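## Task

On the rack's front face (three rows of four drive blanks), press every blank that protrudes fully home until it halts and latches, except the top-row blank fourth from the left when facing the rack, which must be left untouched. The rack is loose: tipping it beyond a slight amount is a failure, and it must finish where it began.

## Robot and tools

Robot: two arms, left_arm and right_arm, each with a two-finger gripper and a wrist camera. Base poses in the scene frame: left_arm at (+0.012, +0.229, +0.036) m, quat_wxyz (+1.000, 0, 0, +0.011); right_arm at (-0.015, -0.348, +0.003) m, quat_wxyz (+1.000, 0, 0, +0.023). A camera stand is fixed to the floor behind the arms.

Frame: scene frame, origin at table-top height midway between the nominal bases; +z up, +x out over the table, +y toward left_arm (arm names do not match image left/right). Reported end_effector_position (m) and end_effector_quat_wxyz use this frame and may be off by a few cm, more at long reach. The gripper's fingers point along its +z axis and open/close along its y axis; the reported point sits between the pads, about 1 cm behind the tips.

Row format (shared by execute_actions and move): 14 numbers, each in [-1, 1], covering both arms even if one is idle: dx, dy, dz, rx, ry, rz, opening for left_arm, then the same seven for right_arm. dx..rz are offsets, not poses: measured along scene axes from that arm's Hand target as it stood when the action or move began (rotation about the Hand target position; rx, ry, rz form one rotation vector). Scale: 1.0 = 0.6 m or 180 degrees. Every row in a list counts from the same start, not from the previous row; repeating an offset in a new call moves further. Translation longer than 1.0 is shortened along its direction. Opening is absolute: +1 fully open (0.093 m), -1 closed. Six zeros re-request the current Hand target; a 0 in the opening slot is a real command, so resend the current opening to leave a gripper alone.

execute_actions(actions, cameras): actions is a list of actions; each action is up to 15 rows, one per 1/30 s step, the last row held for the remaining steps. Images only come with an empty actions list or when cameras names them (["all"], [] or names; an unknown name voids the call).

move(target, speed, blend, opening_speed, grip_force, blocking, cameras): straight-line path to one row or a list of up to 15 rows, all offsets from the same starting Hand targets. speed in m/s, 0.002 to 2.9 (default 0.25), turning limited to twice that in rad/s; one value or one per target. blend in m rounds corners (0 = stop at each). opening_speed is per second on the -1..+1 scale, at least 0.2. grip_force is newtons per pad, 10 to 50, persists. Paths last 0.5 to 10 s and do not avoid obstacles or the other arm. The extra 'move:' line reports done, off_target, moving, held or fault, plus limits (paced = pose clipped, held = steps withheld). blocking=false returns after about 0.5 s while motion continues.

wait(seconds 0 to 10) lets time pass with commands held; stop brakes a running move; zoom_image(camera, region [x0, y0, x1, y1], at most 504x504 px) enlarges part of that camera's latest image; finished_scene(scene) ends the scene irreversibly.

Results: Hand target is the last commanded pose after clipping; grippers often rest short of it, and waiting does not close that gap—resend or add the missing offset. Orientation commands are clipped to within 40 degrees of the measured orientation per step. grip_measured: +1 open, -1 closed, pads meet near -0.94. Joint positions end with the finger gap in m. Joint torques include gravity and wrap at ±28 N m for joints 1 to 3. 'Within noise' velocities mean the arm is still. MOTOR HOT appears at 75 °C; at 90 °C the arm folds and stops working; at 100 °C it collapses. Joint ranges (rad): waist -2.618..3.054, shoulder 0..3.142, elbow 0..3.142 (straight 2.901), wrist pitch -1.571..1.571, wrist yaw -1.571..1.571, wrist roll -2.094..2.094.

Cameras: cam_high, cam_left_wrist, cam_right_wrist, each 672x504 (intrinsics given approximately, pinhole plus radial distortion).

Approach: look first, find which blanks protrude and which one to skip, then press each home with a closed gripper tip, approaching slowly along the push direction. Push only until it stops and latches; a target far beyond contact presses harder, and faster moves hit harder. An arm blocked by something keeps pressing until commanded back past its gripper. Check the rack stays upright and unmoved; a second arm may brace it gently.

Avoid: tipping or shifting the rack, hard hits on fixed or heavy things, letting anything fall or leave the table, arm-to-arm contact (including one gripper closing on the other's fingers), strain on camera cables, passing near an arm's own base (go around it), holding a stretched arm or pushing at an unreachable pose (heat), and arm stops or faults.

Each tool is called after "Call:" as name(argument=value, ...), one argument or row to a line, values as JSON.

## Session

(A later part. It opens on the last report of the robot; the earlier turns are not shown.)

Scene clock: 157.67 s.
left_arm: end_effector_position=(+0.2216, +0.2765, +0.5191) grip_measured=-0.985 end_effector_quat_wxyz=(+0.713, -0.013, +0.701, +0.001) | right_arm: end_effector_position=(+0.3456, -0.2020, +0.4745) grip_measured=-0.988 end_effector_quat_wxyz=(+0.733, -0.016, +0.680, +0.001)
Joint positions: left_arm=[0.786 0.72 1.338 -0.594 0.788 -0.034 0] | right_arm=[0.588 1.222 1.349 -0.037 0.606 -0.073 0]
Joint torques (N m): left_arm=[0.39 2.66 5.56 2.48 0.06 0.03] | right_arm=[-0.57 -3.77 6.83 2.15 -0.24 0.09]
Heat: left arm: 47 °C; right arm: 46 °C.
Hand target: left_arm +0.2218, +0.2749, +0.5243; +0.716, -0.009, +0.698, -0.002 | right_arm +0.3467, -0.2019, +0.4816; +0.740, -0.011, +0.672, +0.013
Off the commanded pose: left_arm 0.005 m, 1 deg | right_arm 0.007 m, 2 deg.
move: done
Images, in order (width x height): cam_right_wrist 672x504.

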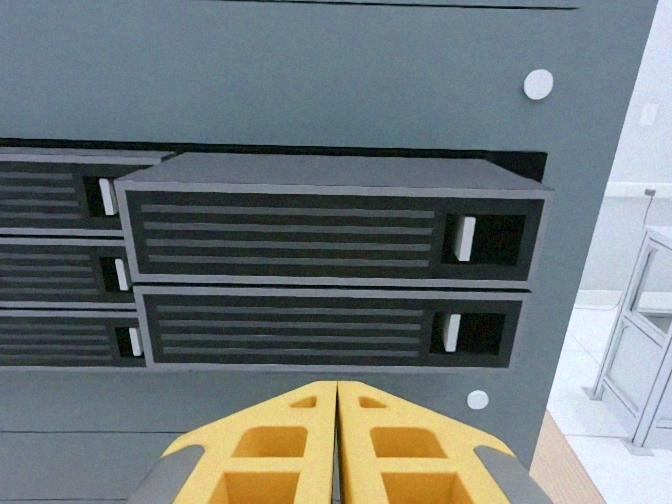

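Call:
move(
  target=[0,0,0,0,0,0,-1,0.065,0,0.0,0,0,0,-1],
  speed=0.05,
  cameras=["cam_right_wrist"],
)

Scene clock: 162.23 s.
left_arm: end_effector_position=(+0.2216, +0.2765, +0.5191) grip_measured=-0.985 end_effector_quat_wxyz=(+0.713, -0.013, +0.701, +0.001) | right_arm: end_effector_position=(+0.3848, -0.2014, +0.4650) grip_measured=-0.988 end_effector_quat_wxyz=(+0.727, -0.019, +0.687, -0.002)
Joint positions: left_arm=[0.786 0.72 1.338 -0.594 0.788 -0.034 0] | right_arm=[0.504 1.333 1.405 -0.007 0.523 -0.063 0]
Joint torques (N m): left_arm=[0.44 2.66 5.61 2.52 0.06 0.06] | right_arm=[-0.59 -4.64 8.76 2.2 -0.25 0.08]
Heat: left arm: 47 °C; right arm: 46 °C.
Hand target: left_arm +0.2218, +0.2749, +0.5243; +0.716, -0.009, +0.698, -0.002 | right_arm +0.3856, -0.2018, +0.4816; +0.740, -0.011, +0.672, +0.013
Off the commanded pose: left_arm 0.005 m, 1 deg | right_arm 0.017 m, 3 deg.
move: off_target (right_arm)
Images, in order (width x height): cam_right_wrist 672x504.

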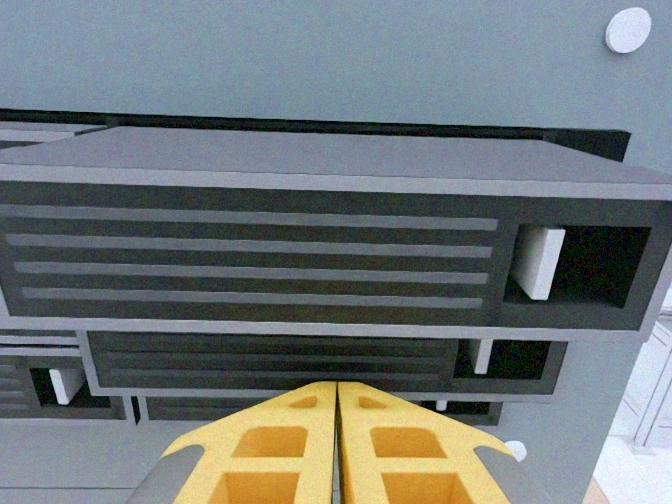

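Call:
move(
  target=[0,0,0,0,0,0,-1,-0.01,0,0.02,0,0,0.0,-1],
  speed=0.05,
  cameras=["cam_right_wrist"],
)

Scene clock: 166.27 s.
left_arm: end_effector_position=(+0.2216, +0.2765, +0.5191) grip_measured=-0.985 end_effector_quat_wxyz=(+0.713, -0.013, +0.701, +0.001) | right_arm: end_effector_position=(+0.3808, -0.2039, +0.4826) grip_measured=-0.988 end_effector_quat_wxyz=(+0.734, -0.015, +0.679, +0.002)
Joint positions: left_arm=[0.786 0.72 1.338 -0.594 0.788 -0.034 0] | right_arm=[0.504 1.333 1.457 -0.035 0.523 -0.063 0]
Joint torques (N m): left_arm=[0.34 2.61 5.48 2.49 0.07 0.06] | right_arm=[0.43 -4.52 8.59 1.92 -0.11 0.09]
Heat: left arm: 47 °C; right arm: 47 °C.
Hand target: left_arm +0.2218, +0.2749, +0.5243; +0.716, -0.009, +0.698, -0.002 | right_arm +0.3796, -0.2018, +0.4937; +0.740, -0.011, +0.672, +0.013
Off the commanded pose: left_arm 0.005 m, 1 deg | right_arm 0.011 m, 2 deg.
move: off_target (right_arm)
Images, in order (width x height): cam_right_wrist 672x504.

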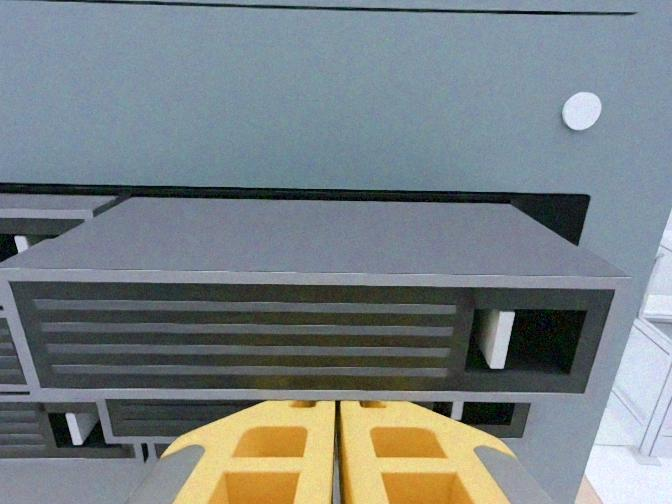

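Call:
move(
  target=[
    [0,0,0,0,0,0,-1,0,0,-0.013,0,0,0.0,-1],
    [0,0,0,0,0,0,-1,0.068,0,-0.007,0,0,0.0,-1],
  ],
  speed=0.05,
  cameras=["cam_right_wrist"],
)

Scene clock: 173.00 s.
left_arm: end_effector_position=(+0.2216, +0.2765, +0.5191) grip_measured=-0.985 end_effector_quat_wxyz=(+0.713, -0.013, +0.701, +0.001) | right_arm: end_effector_position=(+0.4048, -0.2018, +0.4735) grip_measured=-0.988 end_effector_quat_wxyz=(+0.719, -0.023, +0.695, -0.003)
Joint positions: left_arm=[0.786 0.72 1.338 -0.594 0.788 -0.034 0] | right_arm=[0.465 1.41 1.525 -0.077 0.48 -0.055 0]
Joint torques (N m): left_arm=[0.39 2.62 5.5 2.48 0.03 0.06] | right_arm=[-2.33 -1.95 8.92 2.77 -0.39 0.1]
Heat: left arm: 47 °C; right arm: 48 °C.
Hand target: left_arm +0.2218, +0.2749, +0.5243; +0.716, -0.009, +0.698, -0.002 | right_arm +0.4205, -0.2018, +0.4893; +0.740, -0.011, +0.672, +0.013
Off the commanded pose: left_arm 0.005 m, 1 deg | right_arm 0.022 m, 4 deg.
move: off_target (right_arm)
Images, in order (width x height): cam_right_wrist 672x504.

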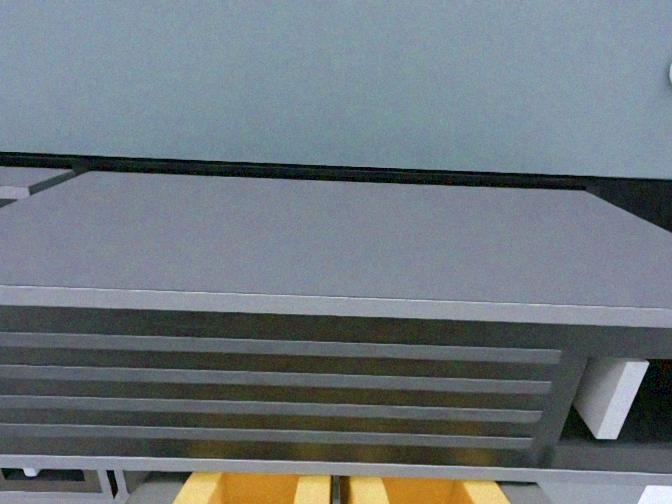

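Call:
move(
  target=[
    [0,0,0,0,0,0,-1,-0.16,0,-0.014,0,0,0.0,-1],
    [0,0,0,0,0,0,-1,-0.22,0.05,0.04,0,0,0.0,-1],
  ],
  speed=0.12,
  blend=0.01,
  cameras=["cam_right_wrist"],
)

Call:
zoom_image(
  camera="cam_right_wrist",
  region=[100, 150, 600, 420],
)

Scene clock: 180.03 s.
left_arm: end_effector_position=(+0.2216, +0.2765, +0.5191) grip_measured=-0.985 end_effector_quat_wxyz=(+0.713, -0.013, +0.701, +0.001) | right_arm: end_effector_position=(+0.2904, -0.1702, +0.5058) grip_measured=-0.988 end_effector_quat_wxyz=(+0.737, -0.017, +0.675, +0.014)
Joint positions: left_arm=[0.786 0.72 1.338 -0.594 0.788 -0.034 0] | right_arm=[0.844 1.195 1.447 -0.12 0.842 -0.105 0]
Joint torques (N m): left_arm=[0.4 2.65 5.48 2.51 0.04 0.07] | right_arm=[0.7 -2.77 7.64 1.75 0.08 -0.09]
Heat: left arm: 47 °C; right arm: 48 °C.
Hand target: left_arm +0.2218, +0.2749, +0.5243; +0.716, -0.009, +0.698, -0.002 | right_arm +0.2885, -0.1718, +0.5134; +0.740, -0.011, +0.672, +0.013
Off the commanded pose: left_arm 0.005 m, 1 deg | right_arm 0.008 m, 1 deg.
move: done
Images, in order (width x height): cam_right_wrist 672x504.

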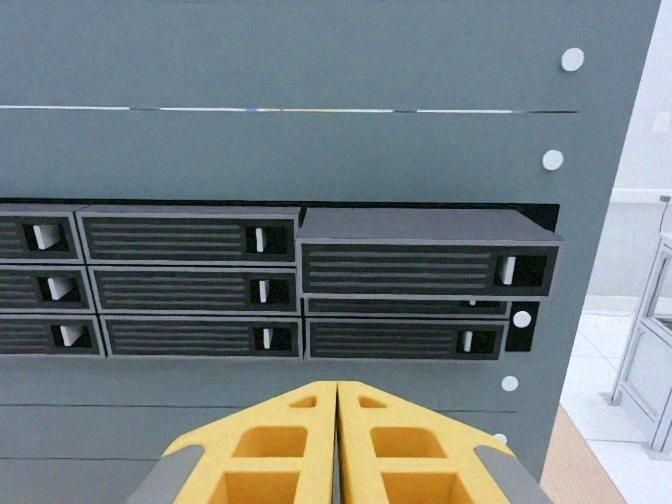

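Scaled by 1.008 from the camera's 672x504 image, which has a finer 960x720 frame.

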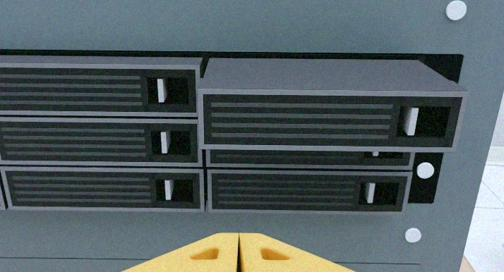

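Call:
finished_scene(
  scene=1,
)

The scene is finished: the task was done.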